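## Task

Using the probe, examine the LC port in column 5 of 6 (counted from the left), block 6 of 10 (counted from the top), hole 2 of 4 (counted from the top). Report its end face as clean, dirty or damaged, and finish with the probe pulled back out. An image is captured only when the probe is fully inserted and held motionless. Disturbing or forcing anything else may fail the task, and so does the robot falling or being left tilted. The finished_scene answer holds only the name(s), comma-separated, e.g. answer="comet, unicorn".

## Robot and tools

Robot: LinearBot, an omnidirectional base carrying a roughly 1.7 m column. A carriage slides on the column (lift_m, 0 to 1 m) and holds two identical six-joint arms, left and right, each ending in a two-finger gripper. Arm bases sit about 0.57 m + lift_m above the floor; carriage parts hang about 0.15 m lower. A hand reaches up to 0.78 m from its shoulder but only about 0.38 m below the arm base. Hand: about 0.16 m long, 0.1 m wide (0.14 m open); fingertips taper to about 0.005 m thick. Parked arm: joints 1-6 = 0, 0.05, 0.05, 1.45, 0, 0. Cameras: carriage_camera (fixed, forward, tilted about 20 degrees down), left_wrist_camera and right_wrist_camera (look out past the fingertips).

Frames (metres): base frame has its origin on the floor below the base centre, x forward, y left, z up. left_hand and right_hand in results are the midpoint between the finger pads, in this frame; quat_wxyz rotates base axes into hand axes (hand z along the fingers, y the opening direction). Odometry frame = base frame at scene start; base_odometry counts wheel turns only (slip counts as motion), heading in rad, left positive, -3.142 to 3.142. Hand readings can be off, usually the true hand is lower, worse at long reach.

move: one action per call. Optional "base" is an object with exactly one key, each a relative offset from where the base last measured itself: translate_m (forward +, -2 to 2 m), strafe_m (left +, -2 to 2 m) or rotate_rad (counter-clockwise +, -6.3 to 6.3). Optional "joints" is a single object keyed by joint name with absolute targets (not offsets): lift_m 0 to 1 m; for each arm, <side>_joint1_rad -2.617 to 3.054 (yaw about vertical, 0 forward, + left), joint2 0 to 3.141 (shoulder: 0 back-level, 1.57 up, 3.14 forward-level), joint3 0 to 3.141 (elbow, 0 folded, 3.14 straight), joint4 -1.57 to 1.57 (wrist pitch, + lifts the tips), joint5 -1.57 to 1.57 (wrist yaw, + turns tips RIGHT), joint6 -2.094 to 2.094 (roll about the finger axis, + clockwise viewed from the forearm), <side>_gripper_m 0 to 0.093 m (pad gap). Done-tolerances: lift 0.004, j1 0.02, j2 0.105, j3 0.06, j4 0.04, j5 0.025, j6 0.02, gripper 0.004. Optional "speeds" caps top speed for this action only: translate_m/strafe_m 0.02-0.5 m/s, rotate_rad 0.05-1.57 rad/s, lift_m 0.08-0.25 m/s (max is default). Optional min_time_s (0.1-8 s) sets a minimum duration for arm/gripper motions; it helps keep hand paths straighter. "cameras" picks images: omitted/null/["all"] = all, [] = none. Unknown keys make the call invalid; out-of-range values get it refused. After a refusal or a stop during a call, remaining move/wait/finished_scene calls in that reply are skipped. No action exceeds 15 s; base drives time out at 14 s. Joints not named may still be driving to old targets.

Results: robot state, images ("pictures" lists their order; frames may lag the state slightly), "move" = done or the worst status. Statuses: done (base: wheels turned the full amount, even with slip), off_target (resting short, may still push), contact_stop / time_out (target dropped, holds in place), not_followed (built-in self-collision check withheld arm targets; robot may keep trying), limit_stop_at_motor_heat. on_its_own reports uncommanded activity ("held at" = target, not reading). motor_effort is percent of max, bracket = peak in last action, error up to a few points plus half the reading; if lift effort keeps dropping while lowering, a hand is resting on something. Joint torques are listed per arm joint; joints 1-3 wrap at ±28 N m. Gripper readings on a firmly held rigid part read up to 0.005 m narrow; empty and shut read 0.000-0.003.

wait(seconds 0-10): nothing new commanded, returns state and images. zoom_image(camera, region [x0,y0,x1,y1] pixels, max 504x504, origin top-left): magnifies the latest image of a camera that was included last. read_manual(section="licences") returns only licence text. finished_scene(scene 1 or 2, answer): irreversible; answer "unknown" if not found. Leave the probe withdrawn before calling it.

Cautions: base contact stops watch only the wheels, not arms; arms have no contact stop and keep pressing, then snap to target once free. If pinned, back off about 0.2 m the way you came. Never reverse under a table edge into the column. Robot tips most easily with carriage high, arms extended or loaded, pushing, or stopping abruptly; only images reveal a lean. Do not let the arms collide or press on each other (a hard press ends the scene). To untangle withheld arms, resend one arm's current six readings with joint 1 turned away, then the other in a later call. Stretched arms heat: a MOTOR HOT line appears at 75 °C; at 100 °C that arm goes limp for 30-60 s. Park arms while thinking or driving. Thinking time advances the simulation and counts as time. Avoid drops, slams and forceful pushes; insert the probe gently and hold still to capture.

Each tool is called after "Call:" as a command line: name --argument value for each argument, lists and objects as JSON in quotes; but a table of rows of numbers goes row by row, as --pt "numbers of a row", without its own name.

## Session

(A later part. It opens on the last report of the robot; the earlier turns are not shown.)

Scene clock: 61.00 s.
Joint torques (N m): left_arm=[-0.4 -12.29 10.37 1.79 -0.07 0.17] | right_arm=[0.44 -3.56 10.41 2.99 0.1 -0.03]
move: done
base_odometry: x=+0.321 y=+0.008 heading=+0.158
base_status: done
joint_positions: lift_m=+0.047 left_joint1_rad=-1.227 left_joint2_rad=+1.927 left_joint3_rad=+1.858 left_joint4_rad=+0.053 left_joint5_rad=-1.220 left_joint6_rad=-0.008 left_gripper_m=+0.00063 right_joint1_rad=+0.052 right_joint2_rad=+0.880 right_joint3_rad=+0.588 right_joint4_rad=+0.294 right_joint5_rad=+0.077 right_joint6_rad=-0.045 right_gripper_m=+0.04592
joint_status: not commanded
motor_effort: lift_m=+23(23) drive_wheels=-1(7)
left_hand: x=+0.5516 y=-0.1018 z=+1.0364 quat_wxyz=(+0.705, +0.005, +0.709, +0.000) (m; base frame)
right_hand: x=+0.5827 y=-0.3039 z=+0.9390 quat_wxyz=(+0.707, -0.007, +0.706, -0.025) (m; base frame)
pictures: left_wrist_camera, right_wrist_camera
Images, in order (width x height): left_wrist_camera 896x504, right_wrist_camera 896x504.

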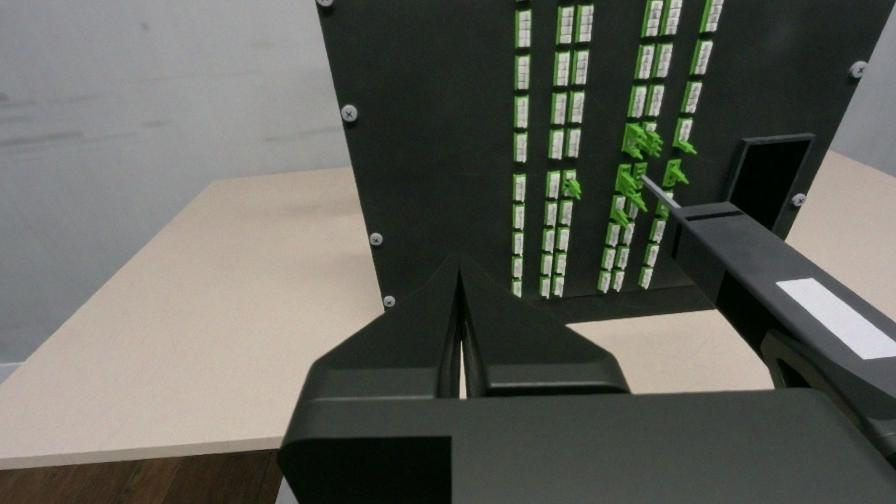

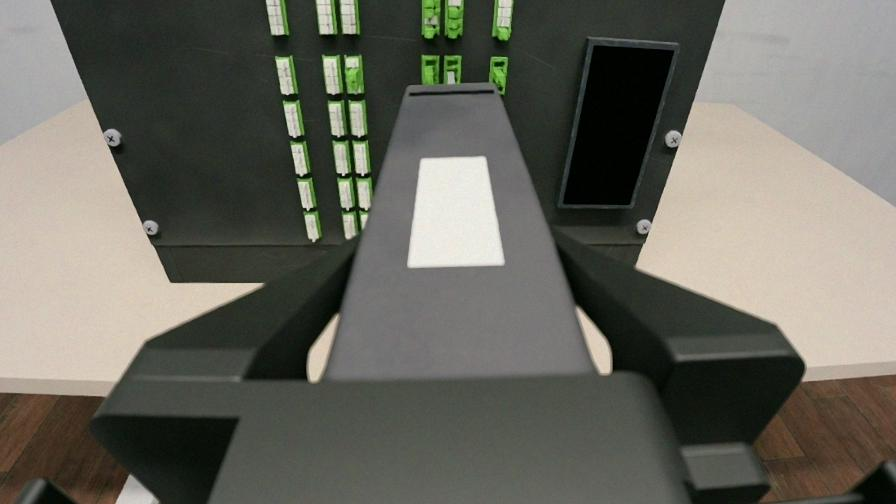

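Call:
move --base '{"translate_m": 0.003}' --speeds '{"translate_m": 0.02}' --cameras '["left_wrist_camera","right_wrist_camera"]'

Call:
zoom_image --camera "right_wrist_camera" --region '[430, 50, 470, 90]'

Call:
zoom_image --camera "left_wrist_camera" --region '[620, 155, 660, 195]'

Scene clock: 62.23 s.
Joint torques (N m): left_arm=[-0.43 -12.23 10.18 1.81 -0.11 0.15] | right_arm=[0.38 -3.6 10.43 2.96 0.11 -0.02]
move: done
base_odometry: x=+0.324 y=+0.009 heading=+0.158
base_status: done
joint_positions: lift_m=+0.047 left_joint1_rad=-1.227 left_joint2_rad=+1.927 left_joint3_rad=+1.858 left_joint4_rad=+0.053 left_joint5_rad=-1.220 left_joint6_rad=-0.008 left_gripper_m=+0.00063 right_joint1_rad=+0.052 right_joint2_rad=+0.880 right_joint3_rad=+0.588 right_joint4_rad=+0.294 right_joint5_rad=+0.077 right_joint6_rad=-0.045 right_gripper_m=+0.04592
joint_status: not commanded
motor_effort: lift_m=+23(24) drive_wheels=+1(6)
left_hand: x=+0.5516 y=-0.1018 z=+1.0364 quat_wxyz=(+0.705, +0.005, +0.709, +0.000) (m; base frame)
right_hand: x=+0.5827 y=-0.3039 z=+0.9388 quat_wxyz=(+0.707, -0.007, +0.707, -0.025) (m; base frame)
pictures: left_wrist_camera, right_wrist_camera
Images, in order (width x height): left_wrist_camera 896x504, right_wrist_camera 896x504.

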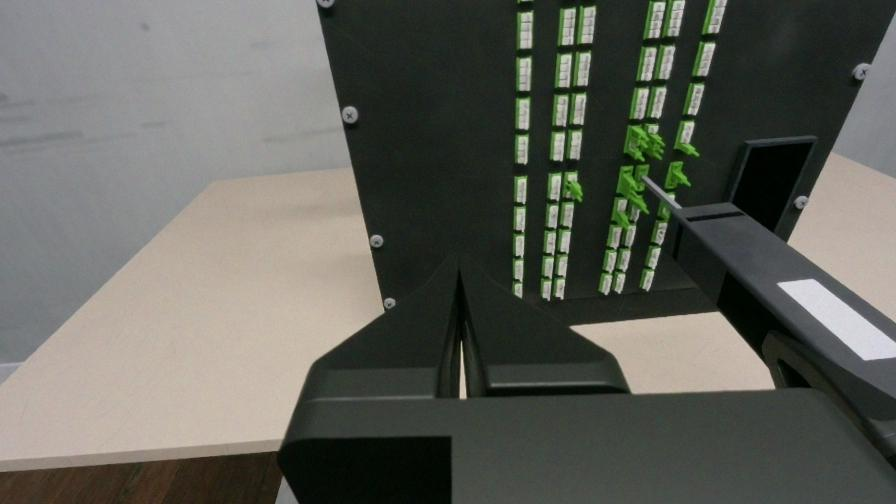

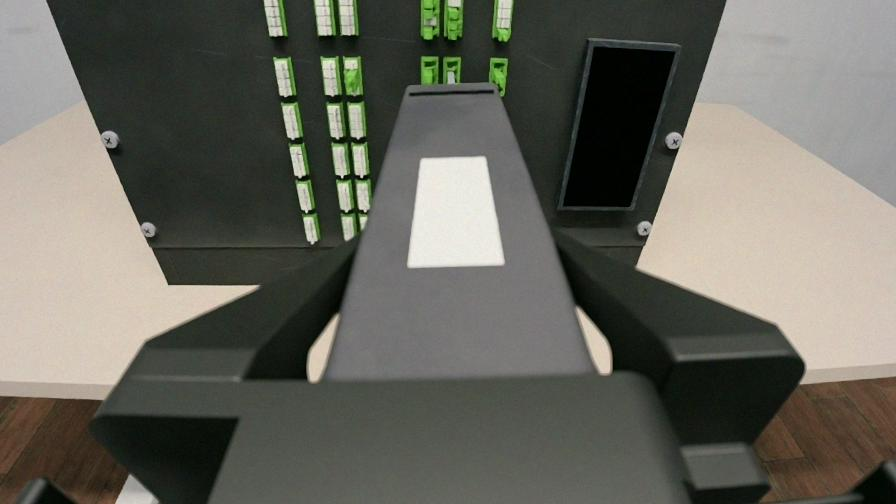

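Scaled by 12.600.

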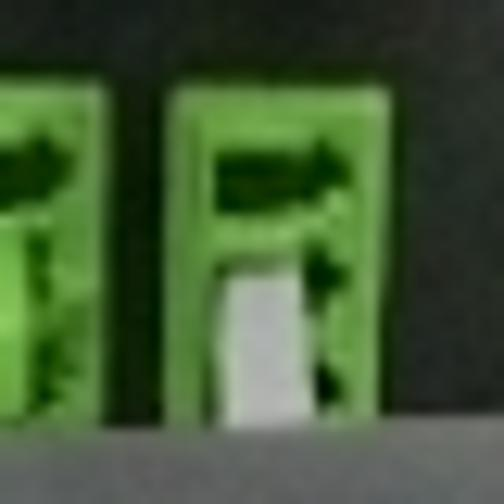

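Scaled by 12.600.

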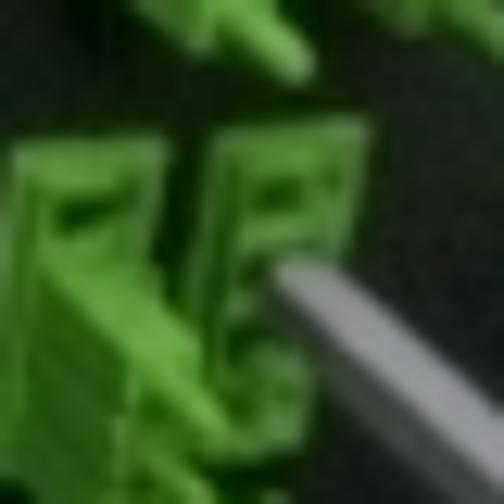

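Call:
move --joints '{"lift_m":0.0465}' --cameras '[]'

Call:
move --base '{"translate_m": 0.004}' --speeds '{"translate_m": 0.02}' --cameras '["left_wrist_camera","right_wrist_camera"]'

Call:
zoom_image --camera "right_wrist_camera" --region '[430, 50, 470, 90]'

Call:
zoom_image --camera "left_wrist_camera" --region '[620, 155, 660, 195]'

Scene clock: 62.90 s.
Joint torques (N m): left_arm=[-0.05 -12.37 10.4 1.79 -0.06 0.15] | right_arm=[0.43 -3.48 10.3 2.98 0.1 -0.03]
move: done
base_odometry: x=+0.324 y=+0.009 heading=+0.158
base_status: not commanded
joint_positions: lift_m=+0.046 left_joint1_rad=-1.227 left_joint2_rad=+1.927 left_joint3_rad=+1.858 left_joint4_rad=+0.053 left_joint5_rad=-1.220 left_joint6_rad=-0.008 left_gripper_m=+0.00063 right_joint1_rad=+0.052 right_joint2_rad=+0.880 right_joint3_rad=+0.588 right_joint4_rad=+0.293 right_joint5_rad=+0.077 right_joint6_rad=-0.045 right_gripper_m=+0.04592
joint_status: all done
motor_effort: lift_m=+23(24) drive_wheels=-2(2)
left_hand: x=+0.5516 y=-0.1018 z=+1.0359 quat_wxyz=(+0.705, +0.005, +0.709, +0.000) (m; base frame)
right_hand: x=+0.5827 y=-0.3039 z=+0.9382 quat_wxyz=(+0.707, -0.007, +0.707, -0.025) (m; base frame)
pictures: none
No camera images: "cameras" was empty.

Scene clock: 63.47 s.
Joint torques (N m): left_arm=[-0.35 -12.56 10.24 1.81 -0.1 0.13] | right_arm=[0.4 -2.67 10.39 3.06 0.08 -0.04]
move: done
base_odometry: x=+0.328 y=+0.010 heading=+0.158
base_status: done
joint_positions: lift_m=+0.046 left_joint1_rad=-1.228 left_joint2_rad=+1.927 left_joint3_rad=+1.858 left_joint4_rad=+0.053 left_joint5_rad=-1.220 left_joint6_rad=-0.008 left_gripper_m=+0.00063 right_joint1_rad=+0.052 right_joint2_rad=+0.871 right_joint3_rad=+0.588 right_joint4_rad=+0.286 right_joint5_rad=+0.078 right_joint6_rad=-0.045 right_gripper_m=+0.04592
joint_status: not commanded
motor_effort: lift_m=+24(24) drive_wheels=+2(6)
left_hand: x=+0.5515 y=-0.1019 z=+1.0359 quat_wxyz=(+0.705, +0.005, +0.709, +0.000) (m; base frame)
right_hand: x=+0.5809 y=-0.3041 z=+0.9395 quat_wxyz=(+0.708, -0.007, +0.706, -0.025) (m; base frame)
pictures: left_wrist_camera, right_wrist_camera
Images, in order (width x height): left_wrist_camera 896x504, right_wrist_camera 896x504.

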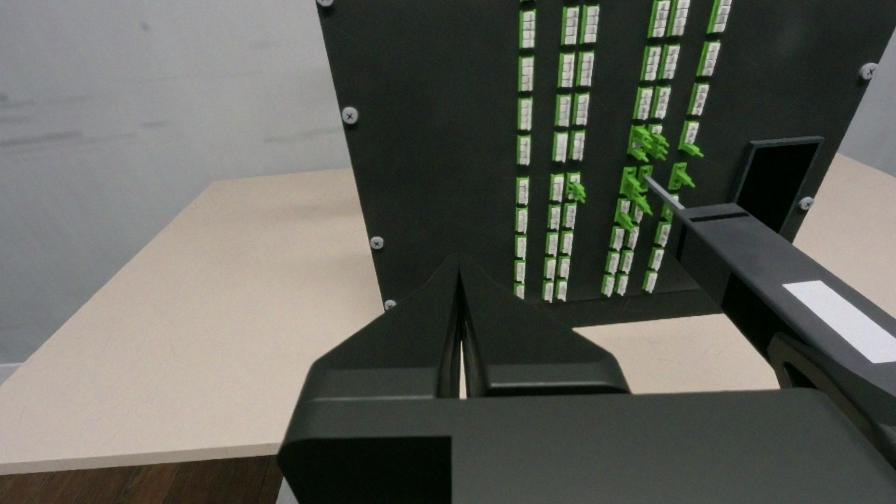

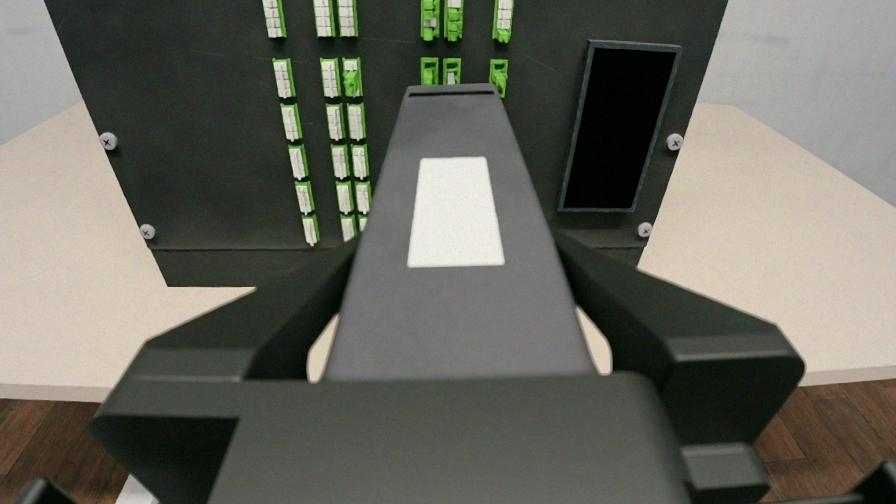

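Scaled by 12.600.

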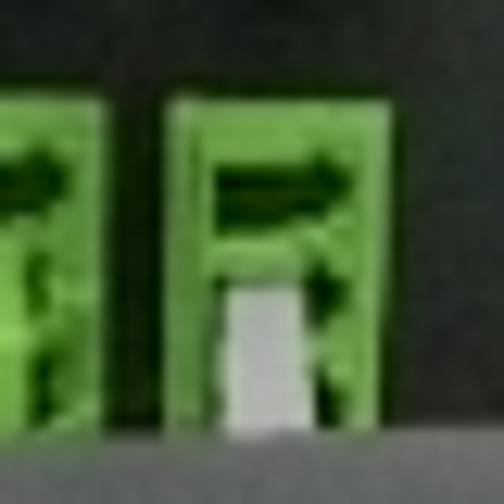

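Scaled by 12.600.

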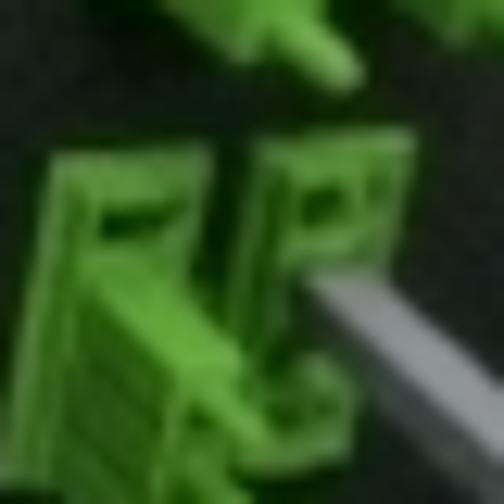

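Call:
move --joints '{"lift_m":0.0455}' --cameras '["left_wrist_camera","right_wrist_camera"]'

Call:
zoom_image --camera "right_wrist_camera" --region '[430, 50, 470, 90]'

Call:
move --base '{"translate_m": 0.002}' --speeds '{"translate_m": 0.02}' --cameras '["left_wrist_camera","right_wrist_camera"]'

Call:
zoom_image --camera "right_wrist_camera" --region '[430, 50, 470, 90]'

Call:
zoom_image --camera "left_wrist_camera" --region '[620, 155, 660, 195]'

Scene clock: 64.63 s.
Joint torques (N m): left_arm=[-0.21 -12.59 10.29 1.84 -0.08 0.11] | right_arm=[0.39 -2.63 10.32 3.05 0.11 -0.01]
move: done
base_odometry: x=+0.328 y=+0.010 heading=+0.158
base_status: not commanded
joint_positions: lift_m=+0.045 left_joint1_rad=-1.228 left_joint2_rad=+1.927 left_joint3_rad=+1.858 left_joint4_rad=+0.053 left_joint5_rad=-1.220 left_joint6_rad=-0.008 left_gripper_m=+0.00063 right_joint1_rad=+0.052 right_joint2_rad=+0.871 right_joint3_rad=+0.587 right_joint4_rad=+0.286 right_joint5_rad=+0.078 right_joint6_rad=-0.045 right_gripper_m=+0.04592
joint_status: all done
motor_effort: lift_m=+23(24) drive_wheels=+2(2)
left_hand: x=+0.5515 y=-0.1018 z=+1.0349 quat_wxyz=(+0.705, +0.005, +0.709, +0.000) (m; base frame)
right_hand: x=+0.5809 y=-0.3041 z=+0.9384 quat_wxyz=(+0.708, -0.007, +0.706, -0.025) (m; base frame)
pictures: left_wrist_camera, right_wrist_camera
Images, in order (width x height): left_wrist_camera 896x504, right_wrist_camera 896x504.

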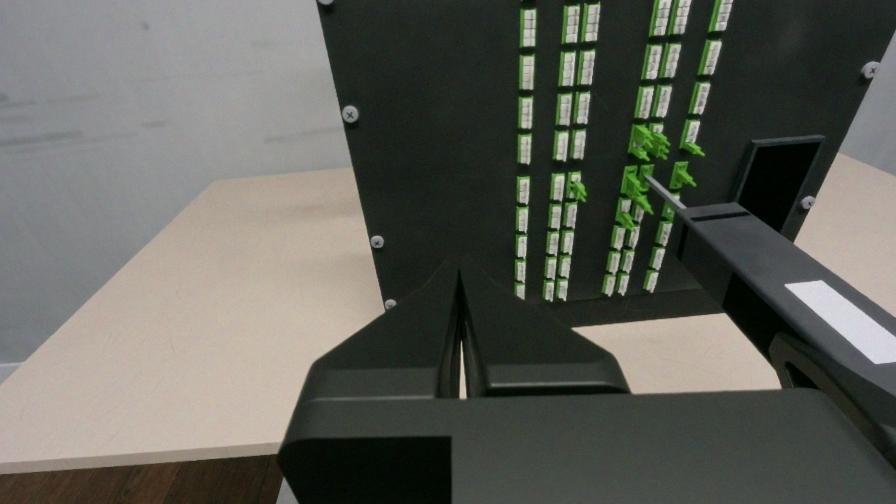

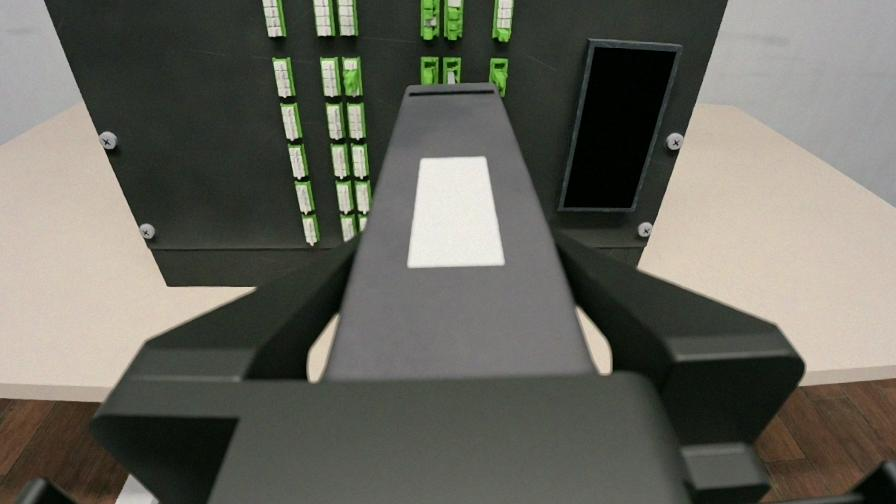

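Scaled by 12.600.

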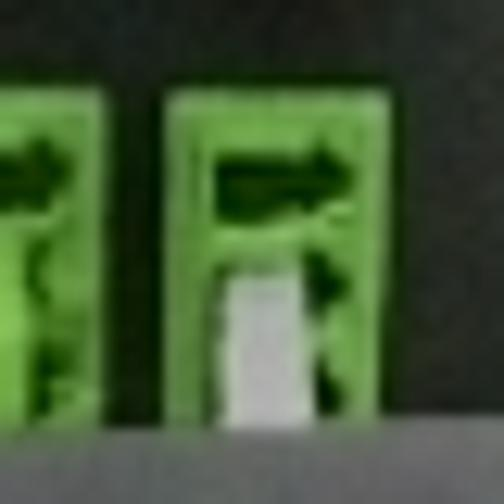

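Scene clock: 65.20 s.
Joint torques (N m): left_arm=[-0.27 -12.53 10.43 1.78 -0.06 0.16] | right_arm=[0.31 -1.73 10.32 3.13 0.09 -0.03]
move: done
base_odometry: x=+0.330 y=+0.010 heading=+0.158
base_status: done
joint_positions: lift_m=+0.045 left_joint1_rad=-1.228 left_joint2_rad=+1.927 left_joint3_rad=+1.858 left_joint4_rad=+0.053 left_joint5_rad=-1.220 left_joint6_rad=-0.008 left_gripper_m=+0.00063 right_joint1_rad=+0.052 right_joint2_rad=+0.859 right_joint3_rad=+0.588 right_joint4_rad=+0.277 right_joint5_rad=+0.079 right_joint6_rad=-0.045 right_gripper_m=+0.04592
joint_status: not commanded
motor_effort: lift_m=+24(24) drive_wheels=+1(7)
left_hand: x=+0.5515 y=-0.1018 z=+1.0349 quat_wxyz=(+0.705, +0.005, +0.709, +0.000) (m; base frame)
right_hand: x=+0.5788 y=-0.3044 z=+0.9399 quat_wxyz=(+0.708, -0.006, +0.705, -0.025) (m; base frame)
pictures: left_wrist_camera, right_wrist_camera
Images, in order (width x height): left_wrist_camera 896x504, right_wrist_camera 896x504.

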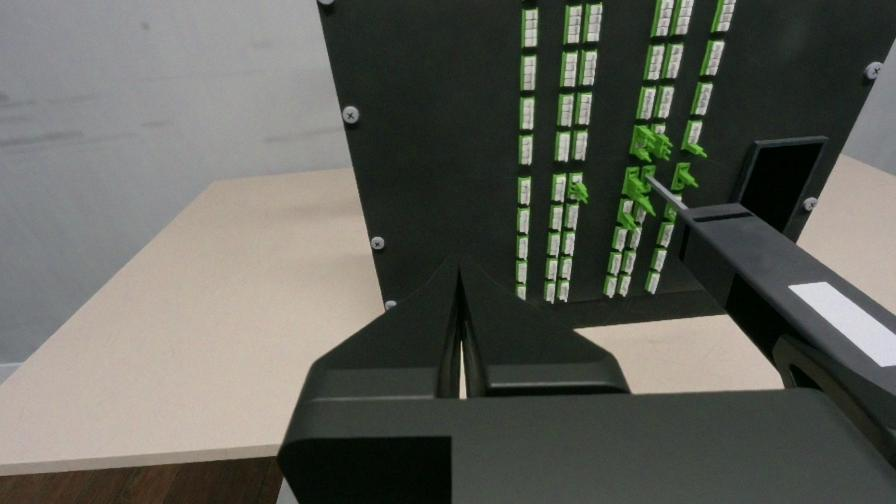

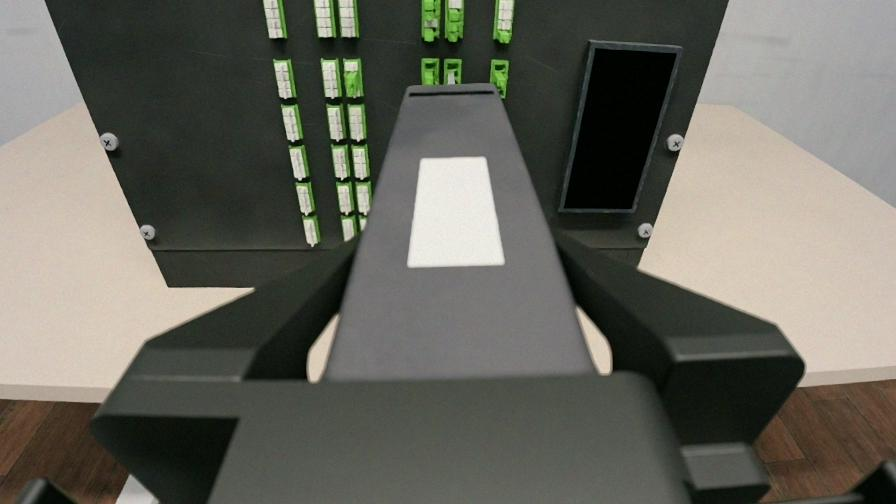

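Scaled by 12.600.

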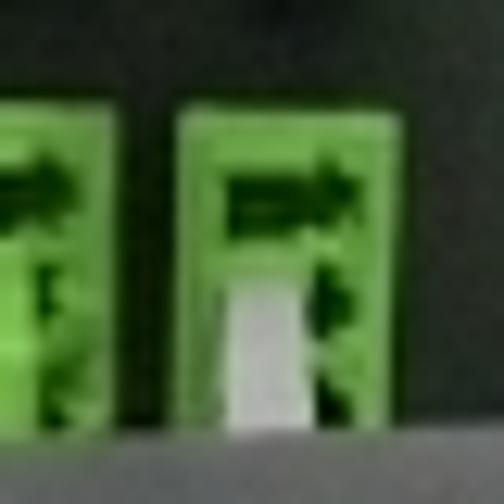

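Scaled by 12.600.

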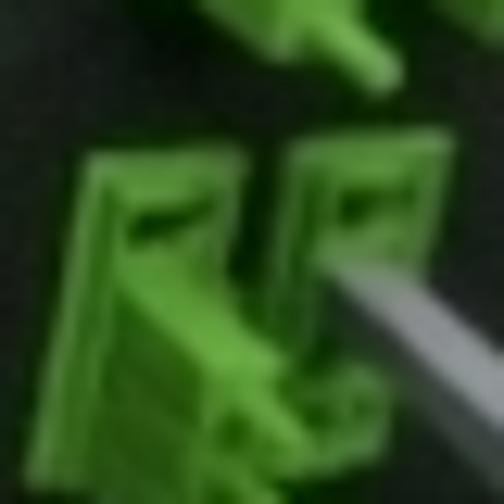

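Call:
move --base '{"translate_m": -0.007}' --speeds '{"translate_m": 0.03}' --cameras '[]'

Call:
move --joints '{"right_joint2_rad":0.885}' --min_time_s 0.6 --cameras '[]'

Call:
move --joints '{"right_joint2_rad":0.86,"right_joint4_rad":0.37}' --min_time_s 0.6 --cameras '["left_wrist_camera","right_wrist_camera"]'

Call:
zoom_image --camera "right_wrist_camera" --region '[430, 50, 470, 90]'

Call:
zoom_image --camera "left_wrist_camera" --region '[620, 155, 660, 195]'

Scene clock: 66.30 s.
Joint torques (N m): left_arm=[-0.13 -12.44 10.19 1.8 -0.07 0.16] | right_arm=[0.36 -1.87 10.43 3.14 0.09 -0.04]
move: done
base_odometry: x=+0.323 y=+0.009 heading=+0.159
base_status: done
joint_positions: lift_m=+0.045 left_joint1_rad=-1.230 left_joint2_rad=+1.927 left_joint3_rad=+1.858 left_joint4_rad=+0.053 left_joint5_rad=-1.220 left_joint6_rad=-0.008 left_gripper_m=+0.00063 right_joint1_rad=+0.052 right_joint2_rad=+0.861 right_joint3_rad=+0.588 right_joint4_rad=+0.281 right_joint5_rad=+0.079 right_joint6_rad=-0.045 right_gripper_m=+0.04592
joint_status: not commanded
motor_effort: lift_m=+23(24) drive_wheels=+0(8)
left_hand: x=+0.5506 y=-0.1026 z=+1.0349 quat_wxyz=(+0.705, +0.006, +0.709, -0.001) (m; base frame)
right_hand: x=+0.5791 y=-0.3044 z=+0.9403 quat_wxyz=(+0.709, -0.006, +0.705, -0.025) (m; base frame)
pictures: none
No camera images: "cameras" was empty.

Scene clock: 67.17 s.
Joint torques (N m): left_arm=[-0.1 -12.44 10.26 1.82 -0.07 0.15] | right_arm=[0.42 -1.62 10.37 3.09 0.08 -0.03]
move: done
base_odometry: x=+0.323 y=+0.009 heading=+0.159
base_status: not commanded
joint_positions: lift_m=+0.045 left_joint1_rad=-1.230 left_joint2_rad=+1.927 left_joint3_rad=+1.858 left_joint4_rad=+0.053 left_joint5_rad=-1.220 left_joint6_rad=-0.008 left_gripper_m=+0.00063 right_joint1_rad=+0.052 right_joint2_rad=+0.884 right_joint3_rad=+0.588 right_joint4_rad=+0.283 right_joint5_rad=+0.079 right_joint6_rad=-0.045 right_gripper_m=+0.04592
joint_status: all done
motor_effort: lift_m=+24(24) drive_wheels=+0(0)
left_hand: x=+0.5506 y=-0.1026 z=+1.0349 quat_wxyz=(+0.705, +0.006, +0.709, -0.001) (m; base frame)
right_hand: x=+0.5834 y=-0.3042 z=+0.9335 quat_wxyz=(+0.702, -0.007, +0.712, -0.026) (m; base frame)
pictures: none
No camera images: "cameras" was empty.

Scene clock: 68.07 s.
Joint torques (N m): left_arm=[-0.08 -12.46 10.45 1.81 -0.09 0.19] | right_arm=[0.53 -3.89 10.41 3.13 0.1 -0.03]
move: off_target
base_odometry: x=+0.323 y=+0.009 heading=+0.159
base_status: not commanded
joint_positions: lift_m=+0.045 left_joint1_rad=-1.230 left_joint2_rad=+1.927 left_joint3_rad=+1.858 left_joint4_rad=+0.053 left_joint5_rad=-1.220 left_joint6_rad=-0.008 left_gripper_m=+0.00063 right_joint1_rad=+0.052 right_joint2_rad=+0.884 right_joint3_rad=+0.588 right_joint4_rad=+0.283 right_joint5_rad=+0.079 right_joint6_rad=-0.045 right_gripper_m=+0.04592
joint_status: right_joint4_rad off_target (ended at +0.284, target +0.370); the others done
motor_effort: lift_m=+24(24) drive_wheels=+0(0)
left_hand: x=+0.5506 y=-0.1026 z=+1.0349 quat_wxyz=(+0.705, +0.006, +0.709, -0.001) (m; base frame)
right_hand: x=+0.5834 y=-0.3042 z=+0.9335 quat_wxyz=(+0.702, -0.007, +0.712, -0.026) (m; base frame)
pictures: left_wrist_camera, right_wrist_camera
Images, in order (width x height): left_wrist_camera 896x504, right_wrist_camera 896x504.

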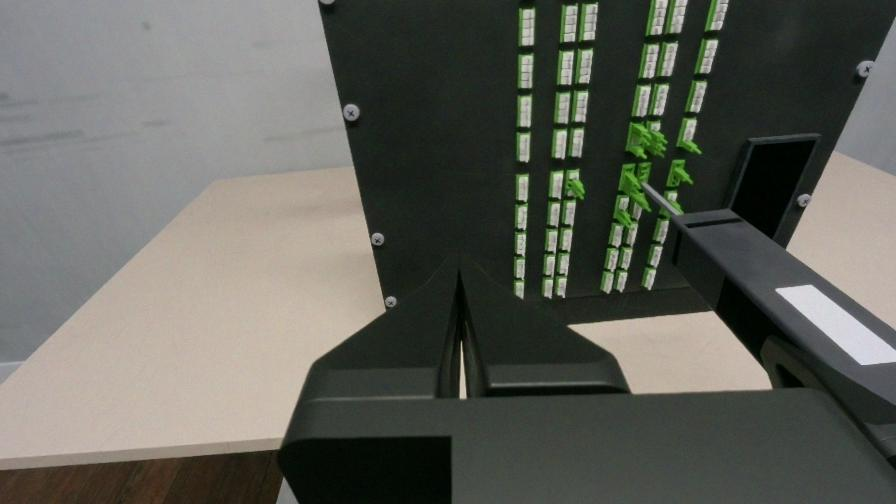

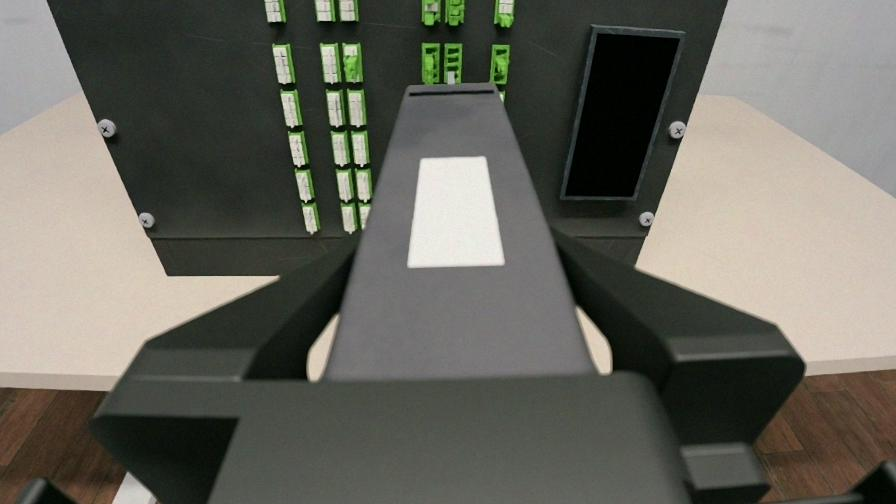

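Scaled by 12.600.

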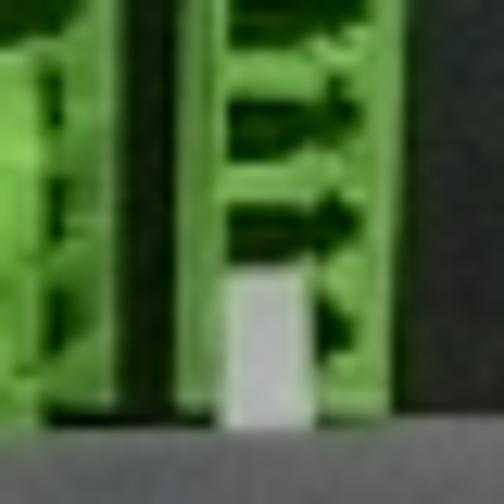

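Scaled by 12.600.

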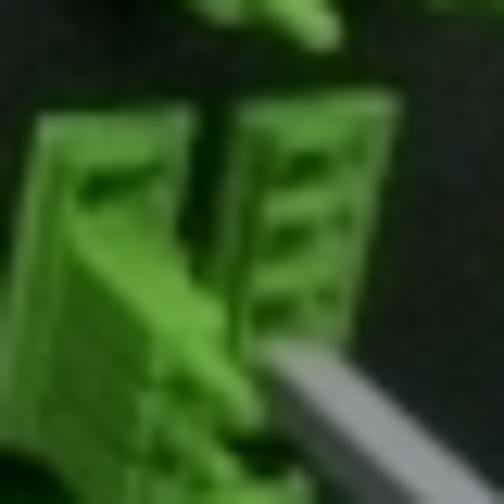

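Call:
move --joints '{"lift_m":0.0535}' --cameras '["left_wrist_camera","right_wrist_camera"]'

Call:
zoom_image --camera "right_wrist_camera" --region '[430, 50, 470, 90]'

Call:
zoom_image --camera "left_wrist_camera" --region '[620, 165, 660, 205]'

Scene clock: 69.03 s.
Joint torques (N m): left_arm=[-0.28 -12.62 10.26 1.84 -0.04 0.15] | right_arm=[0.53 -3.73 10.37 3.02 0.09 -0.05]
move: done
base_odometry: x=+0.323 y=+0.009 heading=+0.159
base_status: not commanded
joint_positions: lift_m=+0.054 left_joint1_rad=-1.230 left_joint2_rad=+1.928 left_joint3_rad=+1.860 left_joint4_rad=+0.053 left_joint5_rad=-1.220 left_joint6_rad=-0.008 left_gripper_m=+0.00063 right_joint1_rad=+0.052 right_joint2_rad=+0.881 right_joint3_rad=+0.587 right_joint4_rad=+0.296 right_joint5_rad=+0.079 right_joint6_rad=-0.045 right_gripper_m=+0.04592
joint_status: all done
motor_effort: lift_m=+23(28) drive_wheels=+0(1)
left_hand: x=+0.5506 y=-0.1027 z=+1.0434 quat_wxyz=(+0.705, +0.006, +0.709, -0.002) (m; base frame)
right_hand: x=+0.5829 y=-0.3042 z=+0.9450 quat_wxyz=(+0.707, -0.006, +0.707, -0.025) (m; base frame)
pictures: left_wrist_camera, right_wrist_camera
Images, in order (width x height): left_wrist_camera 896x504, right_wrist_camera 896x504.

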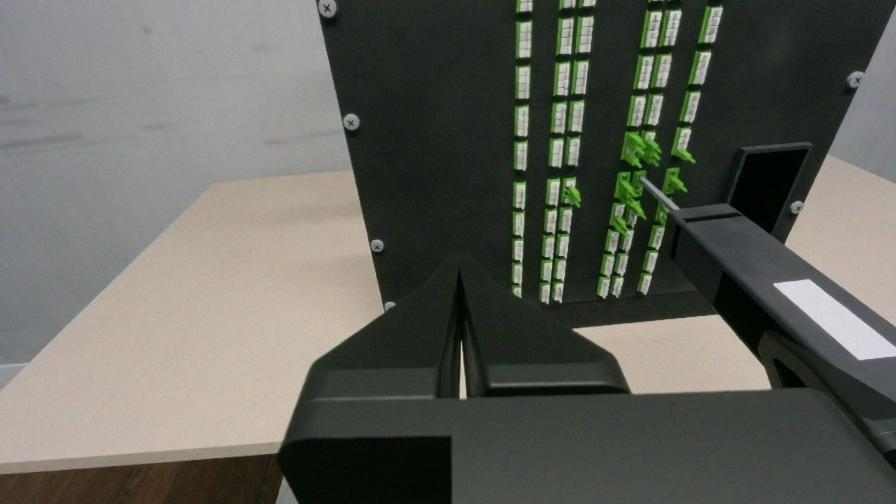

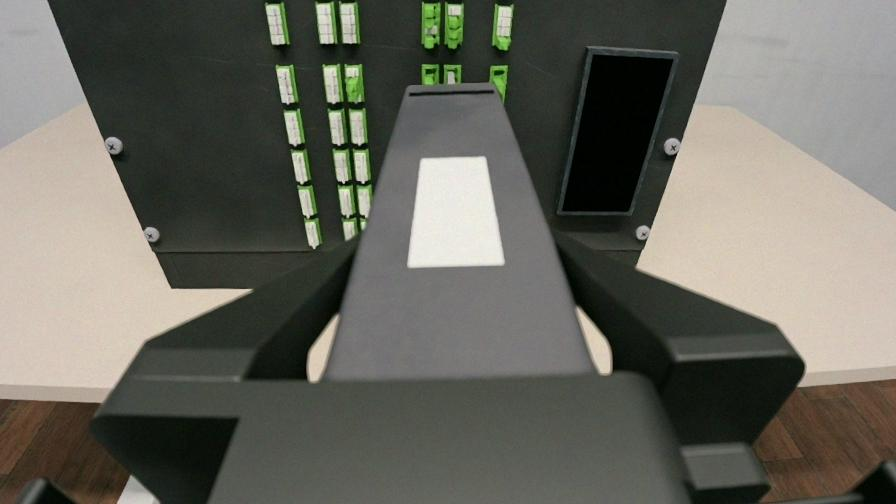

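Scaled by 12.600.

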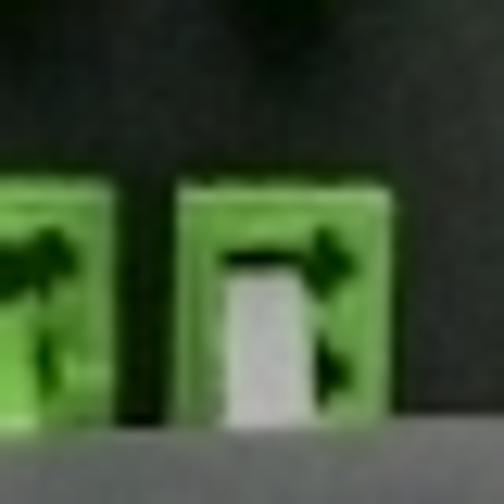

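Scaled by 12.600.

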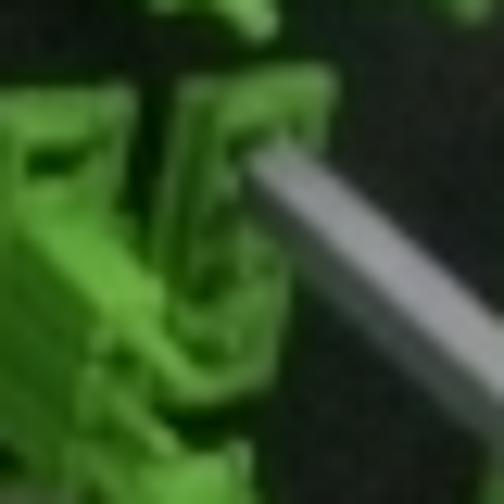

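Call:
move --joints '{"lift_m":0.0477}' --cameras '[]'

Call:
wait --seconds 1 --cameras '["left_wrist_camera","right_wrist_camera"]'

Call:
zoom_image --camera "right_wrist_camera" --region '[430, 50, 470, 90]'

Call:
zoom_image --camera "left_wrist_camera" --region '[620, 165, 660, 205]'

Scene clock: 69.77 s.
Joint torques (N m): left_arm=[-0.18 -12.49 10.13 1.8 -0.01 0.17] | right_arm=[0.34 -3.62 10.28 3.03 0.1 -0.02]
move: done
base_odometry: x=+0.323 y=+0.009 heading=+0.159
base_status: not commanded
joint_positions: lift_m=+0.048 left_joint1_rad=-1.230 left_joint2_rad=+1.931 left_joint3_rad=+1.860 left_joint4_rad=+0.051 left_joint5_rad=-1.220 left_joint6_rad=-0.008 left_gripper_m=+0.00063 right_joint1_rad=+0.052 right_joint2_rad=+0.881 right_joint3_rad=+0.587 right_joint4_rad=+0.294 right_joint5_rad=+0.079 right_joint6_rad=-0.045 right_gripper_m=+0.04592
joint_status: all done
motor_effort: lift_m=+24(26) drive_wheels=-1(1)
left_hand: x=+0.5509 y=-0.1033 z=+1.0359 quat_wxyz=(+0.705, +0.007, +0.709, +0.000) (m; base frame)
right_hand: x=+0.5829 y=-0.3042 z=+0.9388 quat_wxyz=(+0.707, -0.006, +0.707, -0.025) (m; base frame)
pictures: none
No camera images: "cameras" was empty.

Scene clock: 70.77 s.
Joint torques (N m): left_arm=[-0.13 -12.79 10.21 1.79 -0.09 0.18] | right_arm=[0.38 -3.64 10.37 3.04 0.12 -0.03]
base_odometry: x=+0.323 y=+0.009 heading=+0.159
base_status: not commanded
joint_positions: lift_m=+0.048 left_joint1_rad=-1.230 left_joint2_rad=+1.931 left_joint3_rad=+1.860 left_joint4_rad=+0.051 left_joint5_rad=-1.220 left_joint6_rad=-0.008 left_gripper_m=+0.00063 right_joint1_rad=+0.052 right_joint2_rad=+0.881 right_joint3_rad=+0.587 right_joint4_rad=+0.294 right_joint5_rad=+0.079 right_joint6_rad=-0.045 right_gripper_m=+0.04592
joint_status: all done
motor_effort: lift_m=+24(26) drive_wheels=-1(1)
left_hand: x=+0.5509 y=-0.1033 z=+1.0359 quat_wxyz=(+0.705, +0.007, +0.709, +0.000) (m; base frame)
right_hand: x=+0.5829 y=-0.3042 z=+0.9388 quat_wxyz=(+0.707, -0.006, +0.707, -0.025) (m; base frame)
wait: 1.00 s; at rest by 0.27 s
pictures: left_wrist_camera, right_wrist_camera
Images, in order (width x height): left_wrist_camera 896x504, right_wrist_camera 896x504.

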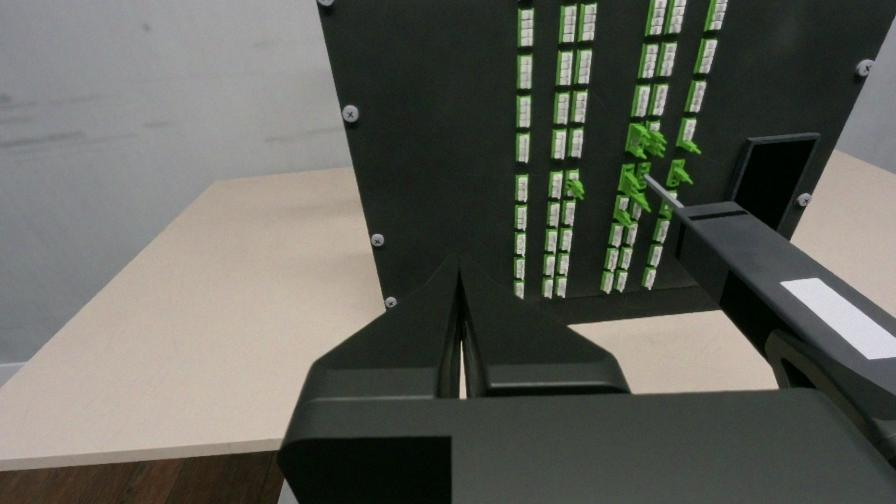

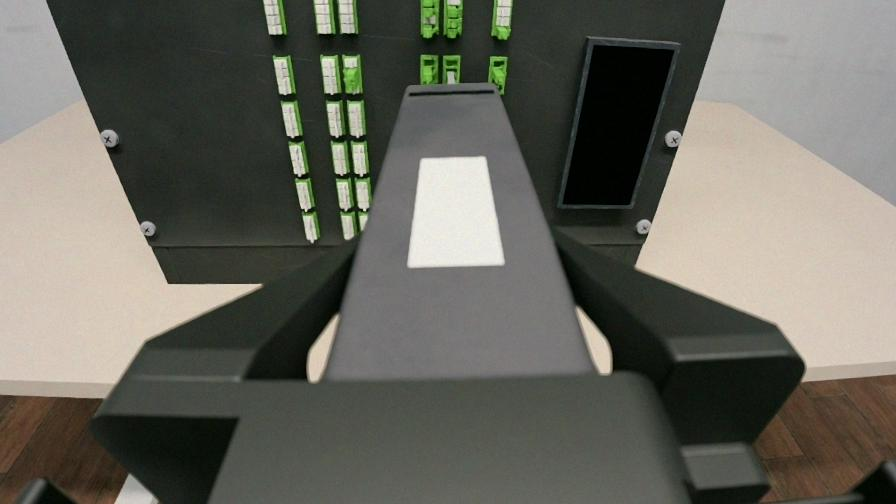

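Scaled by 12.600.

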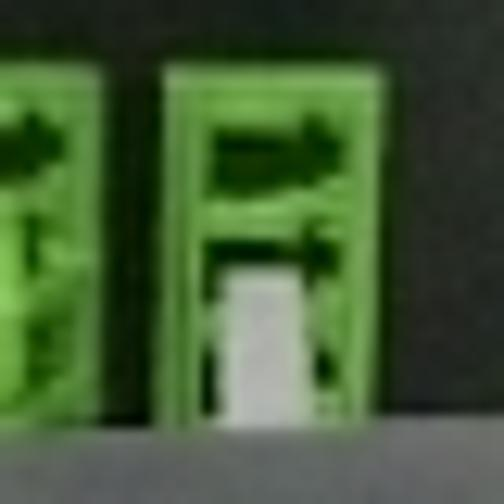

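Scaled by 12.600.

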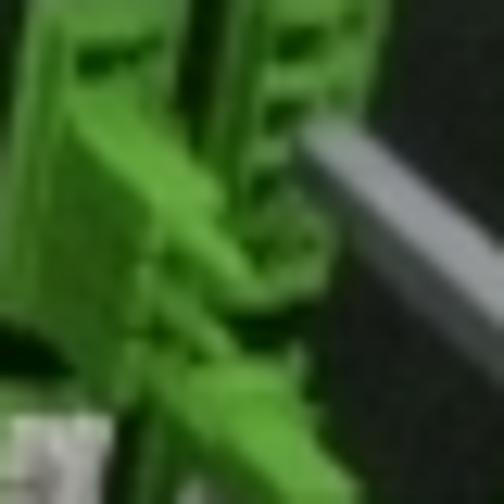

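Call:
move --base '{"strafe_m": 0.001}' --joints '{"lift_m":0.0482}' --cameras '[]'

Call:
move --base '{"translate_m": 0.002}' --speeds '{"translate_m": 0.02}' --cameras '["left_wrist_camera","right_wrist_camera"]'

Call:
zoom_image --camera "right_wrist_camera" --region '[430, 50, 470, 90]'

Call:
zoom_image --camera "left_wrist_camera" --region '[620, 155, 660, 195]'

Scene clock: 71.60 s.
Joint torques (N m): left_arm=[-0.28 -12.86 10 1.86 -0.08 0.12] | right_arm=[0.38 -3.7 10.5 3.05 0.08 -0.04]
move: done
base_odometry: x=+0.323 y=+0.010 heading=+0.158
base_status: done
joint_positions: lift_m=+0.048 left_joint1_rad=-1.230 left_joint2_rad=+1.931 left_joint3_rad=+1.860 left_joint4_rad=+0.051 left_joint5_rad=-1.220 left_joint6_rad=-0.008 left_gripper_m=+0.00063 right_joint1_rad=+0.052 right_joint2_rad=+0.881 right_joint3_rad=+0.587 right_joint4_rad=+0.294 right_joint5_rad=+0.078 right_joint6_rad=-0.045 right_gripper_m=+0.04592
joint_status: all done
motor_effort: lift_m=+24(25) drive_wheels=+1(2)
left_hand: x=+0.5509 y=-0.1033 z=+1.0364 quat_wxyz=(+0.705, +0.007, +0.709, +0.000) (m; base frame)
right_hand: x=+0.5829 y=-0.3041 z=+0.9394 quat_wxyz=(+0.707, -0.007, +0.707, -0.025) (m; base frame)
pictures: none
No camera images: "cameras" was empty.

Scene clock: 72.20 s.
Joint torques (N m): left_arm=[0.02 -12.78 10.32 1.8 -0.09 0.12] | right_arm=[0.57 -3.55 10.41 3.01 0.1 0]
move: done
base_odometry: x=+0.325 y=+0.010 heading=+0.158
base_status: done
joint_positions: lift_m=+0.048 left_joint1_rad=-1.227 left_joint2_rad=+1.931 left_joint3_rad=+1.860 left_joint4_rad=+0.050 left_joint5_rad=-1.220 left_joint6_rad=-0.008 left_gripper_m=+0.00063 right_joint1_rad=+0.052 right_joint2_rad=+0.880 right_joint3_rad=+0.587 right_joint4_rad=+0.296 right_joint5_rad=+0.078 right_joint6_rad=-0.045 right_gripper_m=+0.04592
joint_status: not commanded
motor_effort: lift_m=+24(24) drive_wheels=-1(5)
left_hand: x=+0.5520 y=-0.1025 z=+1.0363 quat_wxyz=(+0.705, +0.007, +0.710, +0.002) (m; base frame)
right_hand: x=+0.5827 y=-0.3041 z=+0.9402 quat_wxyz=(+0.708, -0.007, +0.706, -0.025) (m; base frame)
pictures: left_wrist_camera, right_wrist_camera
Images, in order (width x height): left_wrist_camera 896x504, right_wrist_camera 896x504.

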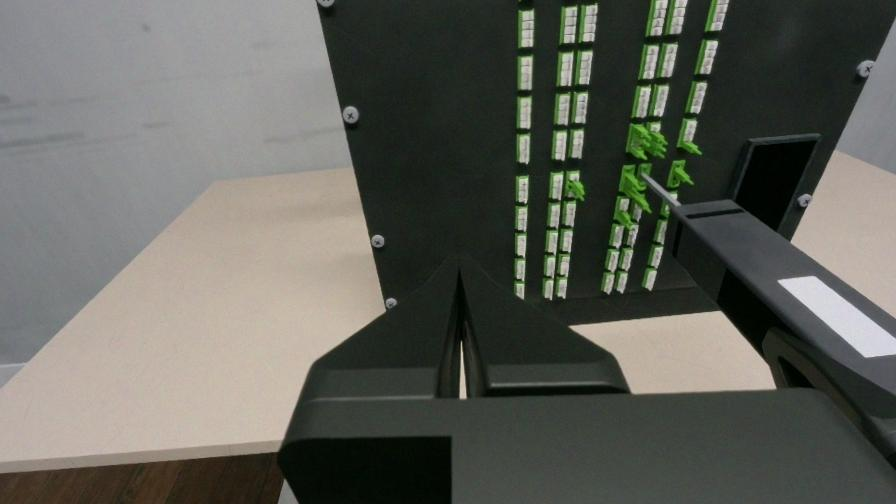

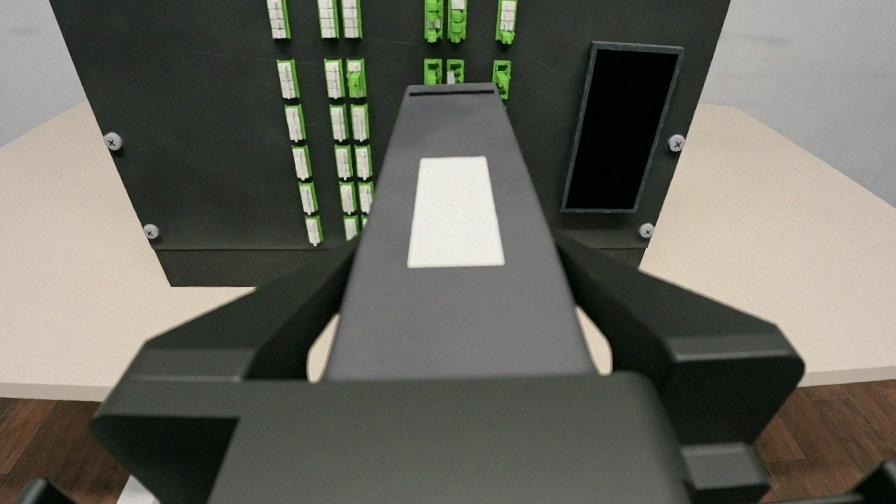

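Scaled by 12.600.

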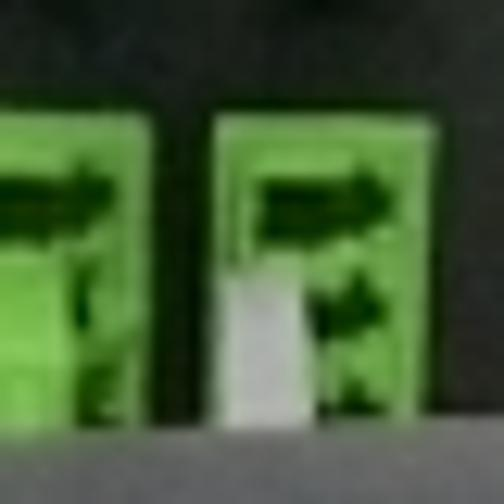

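Scaled by 12.600.

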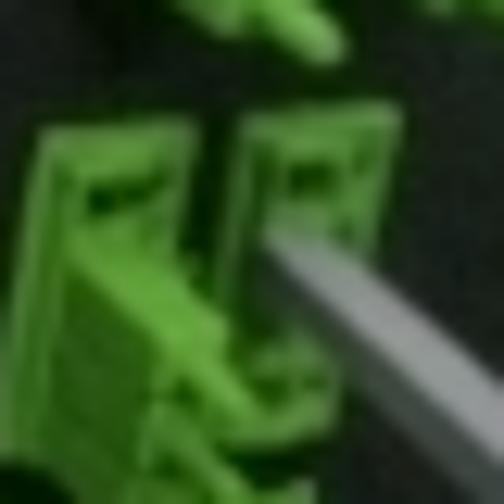

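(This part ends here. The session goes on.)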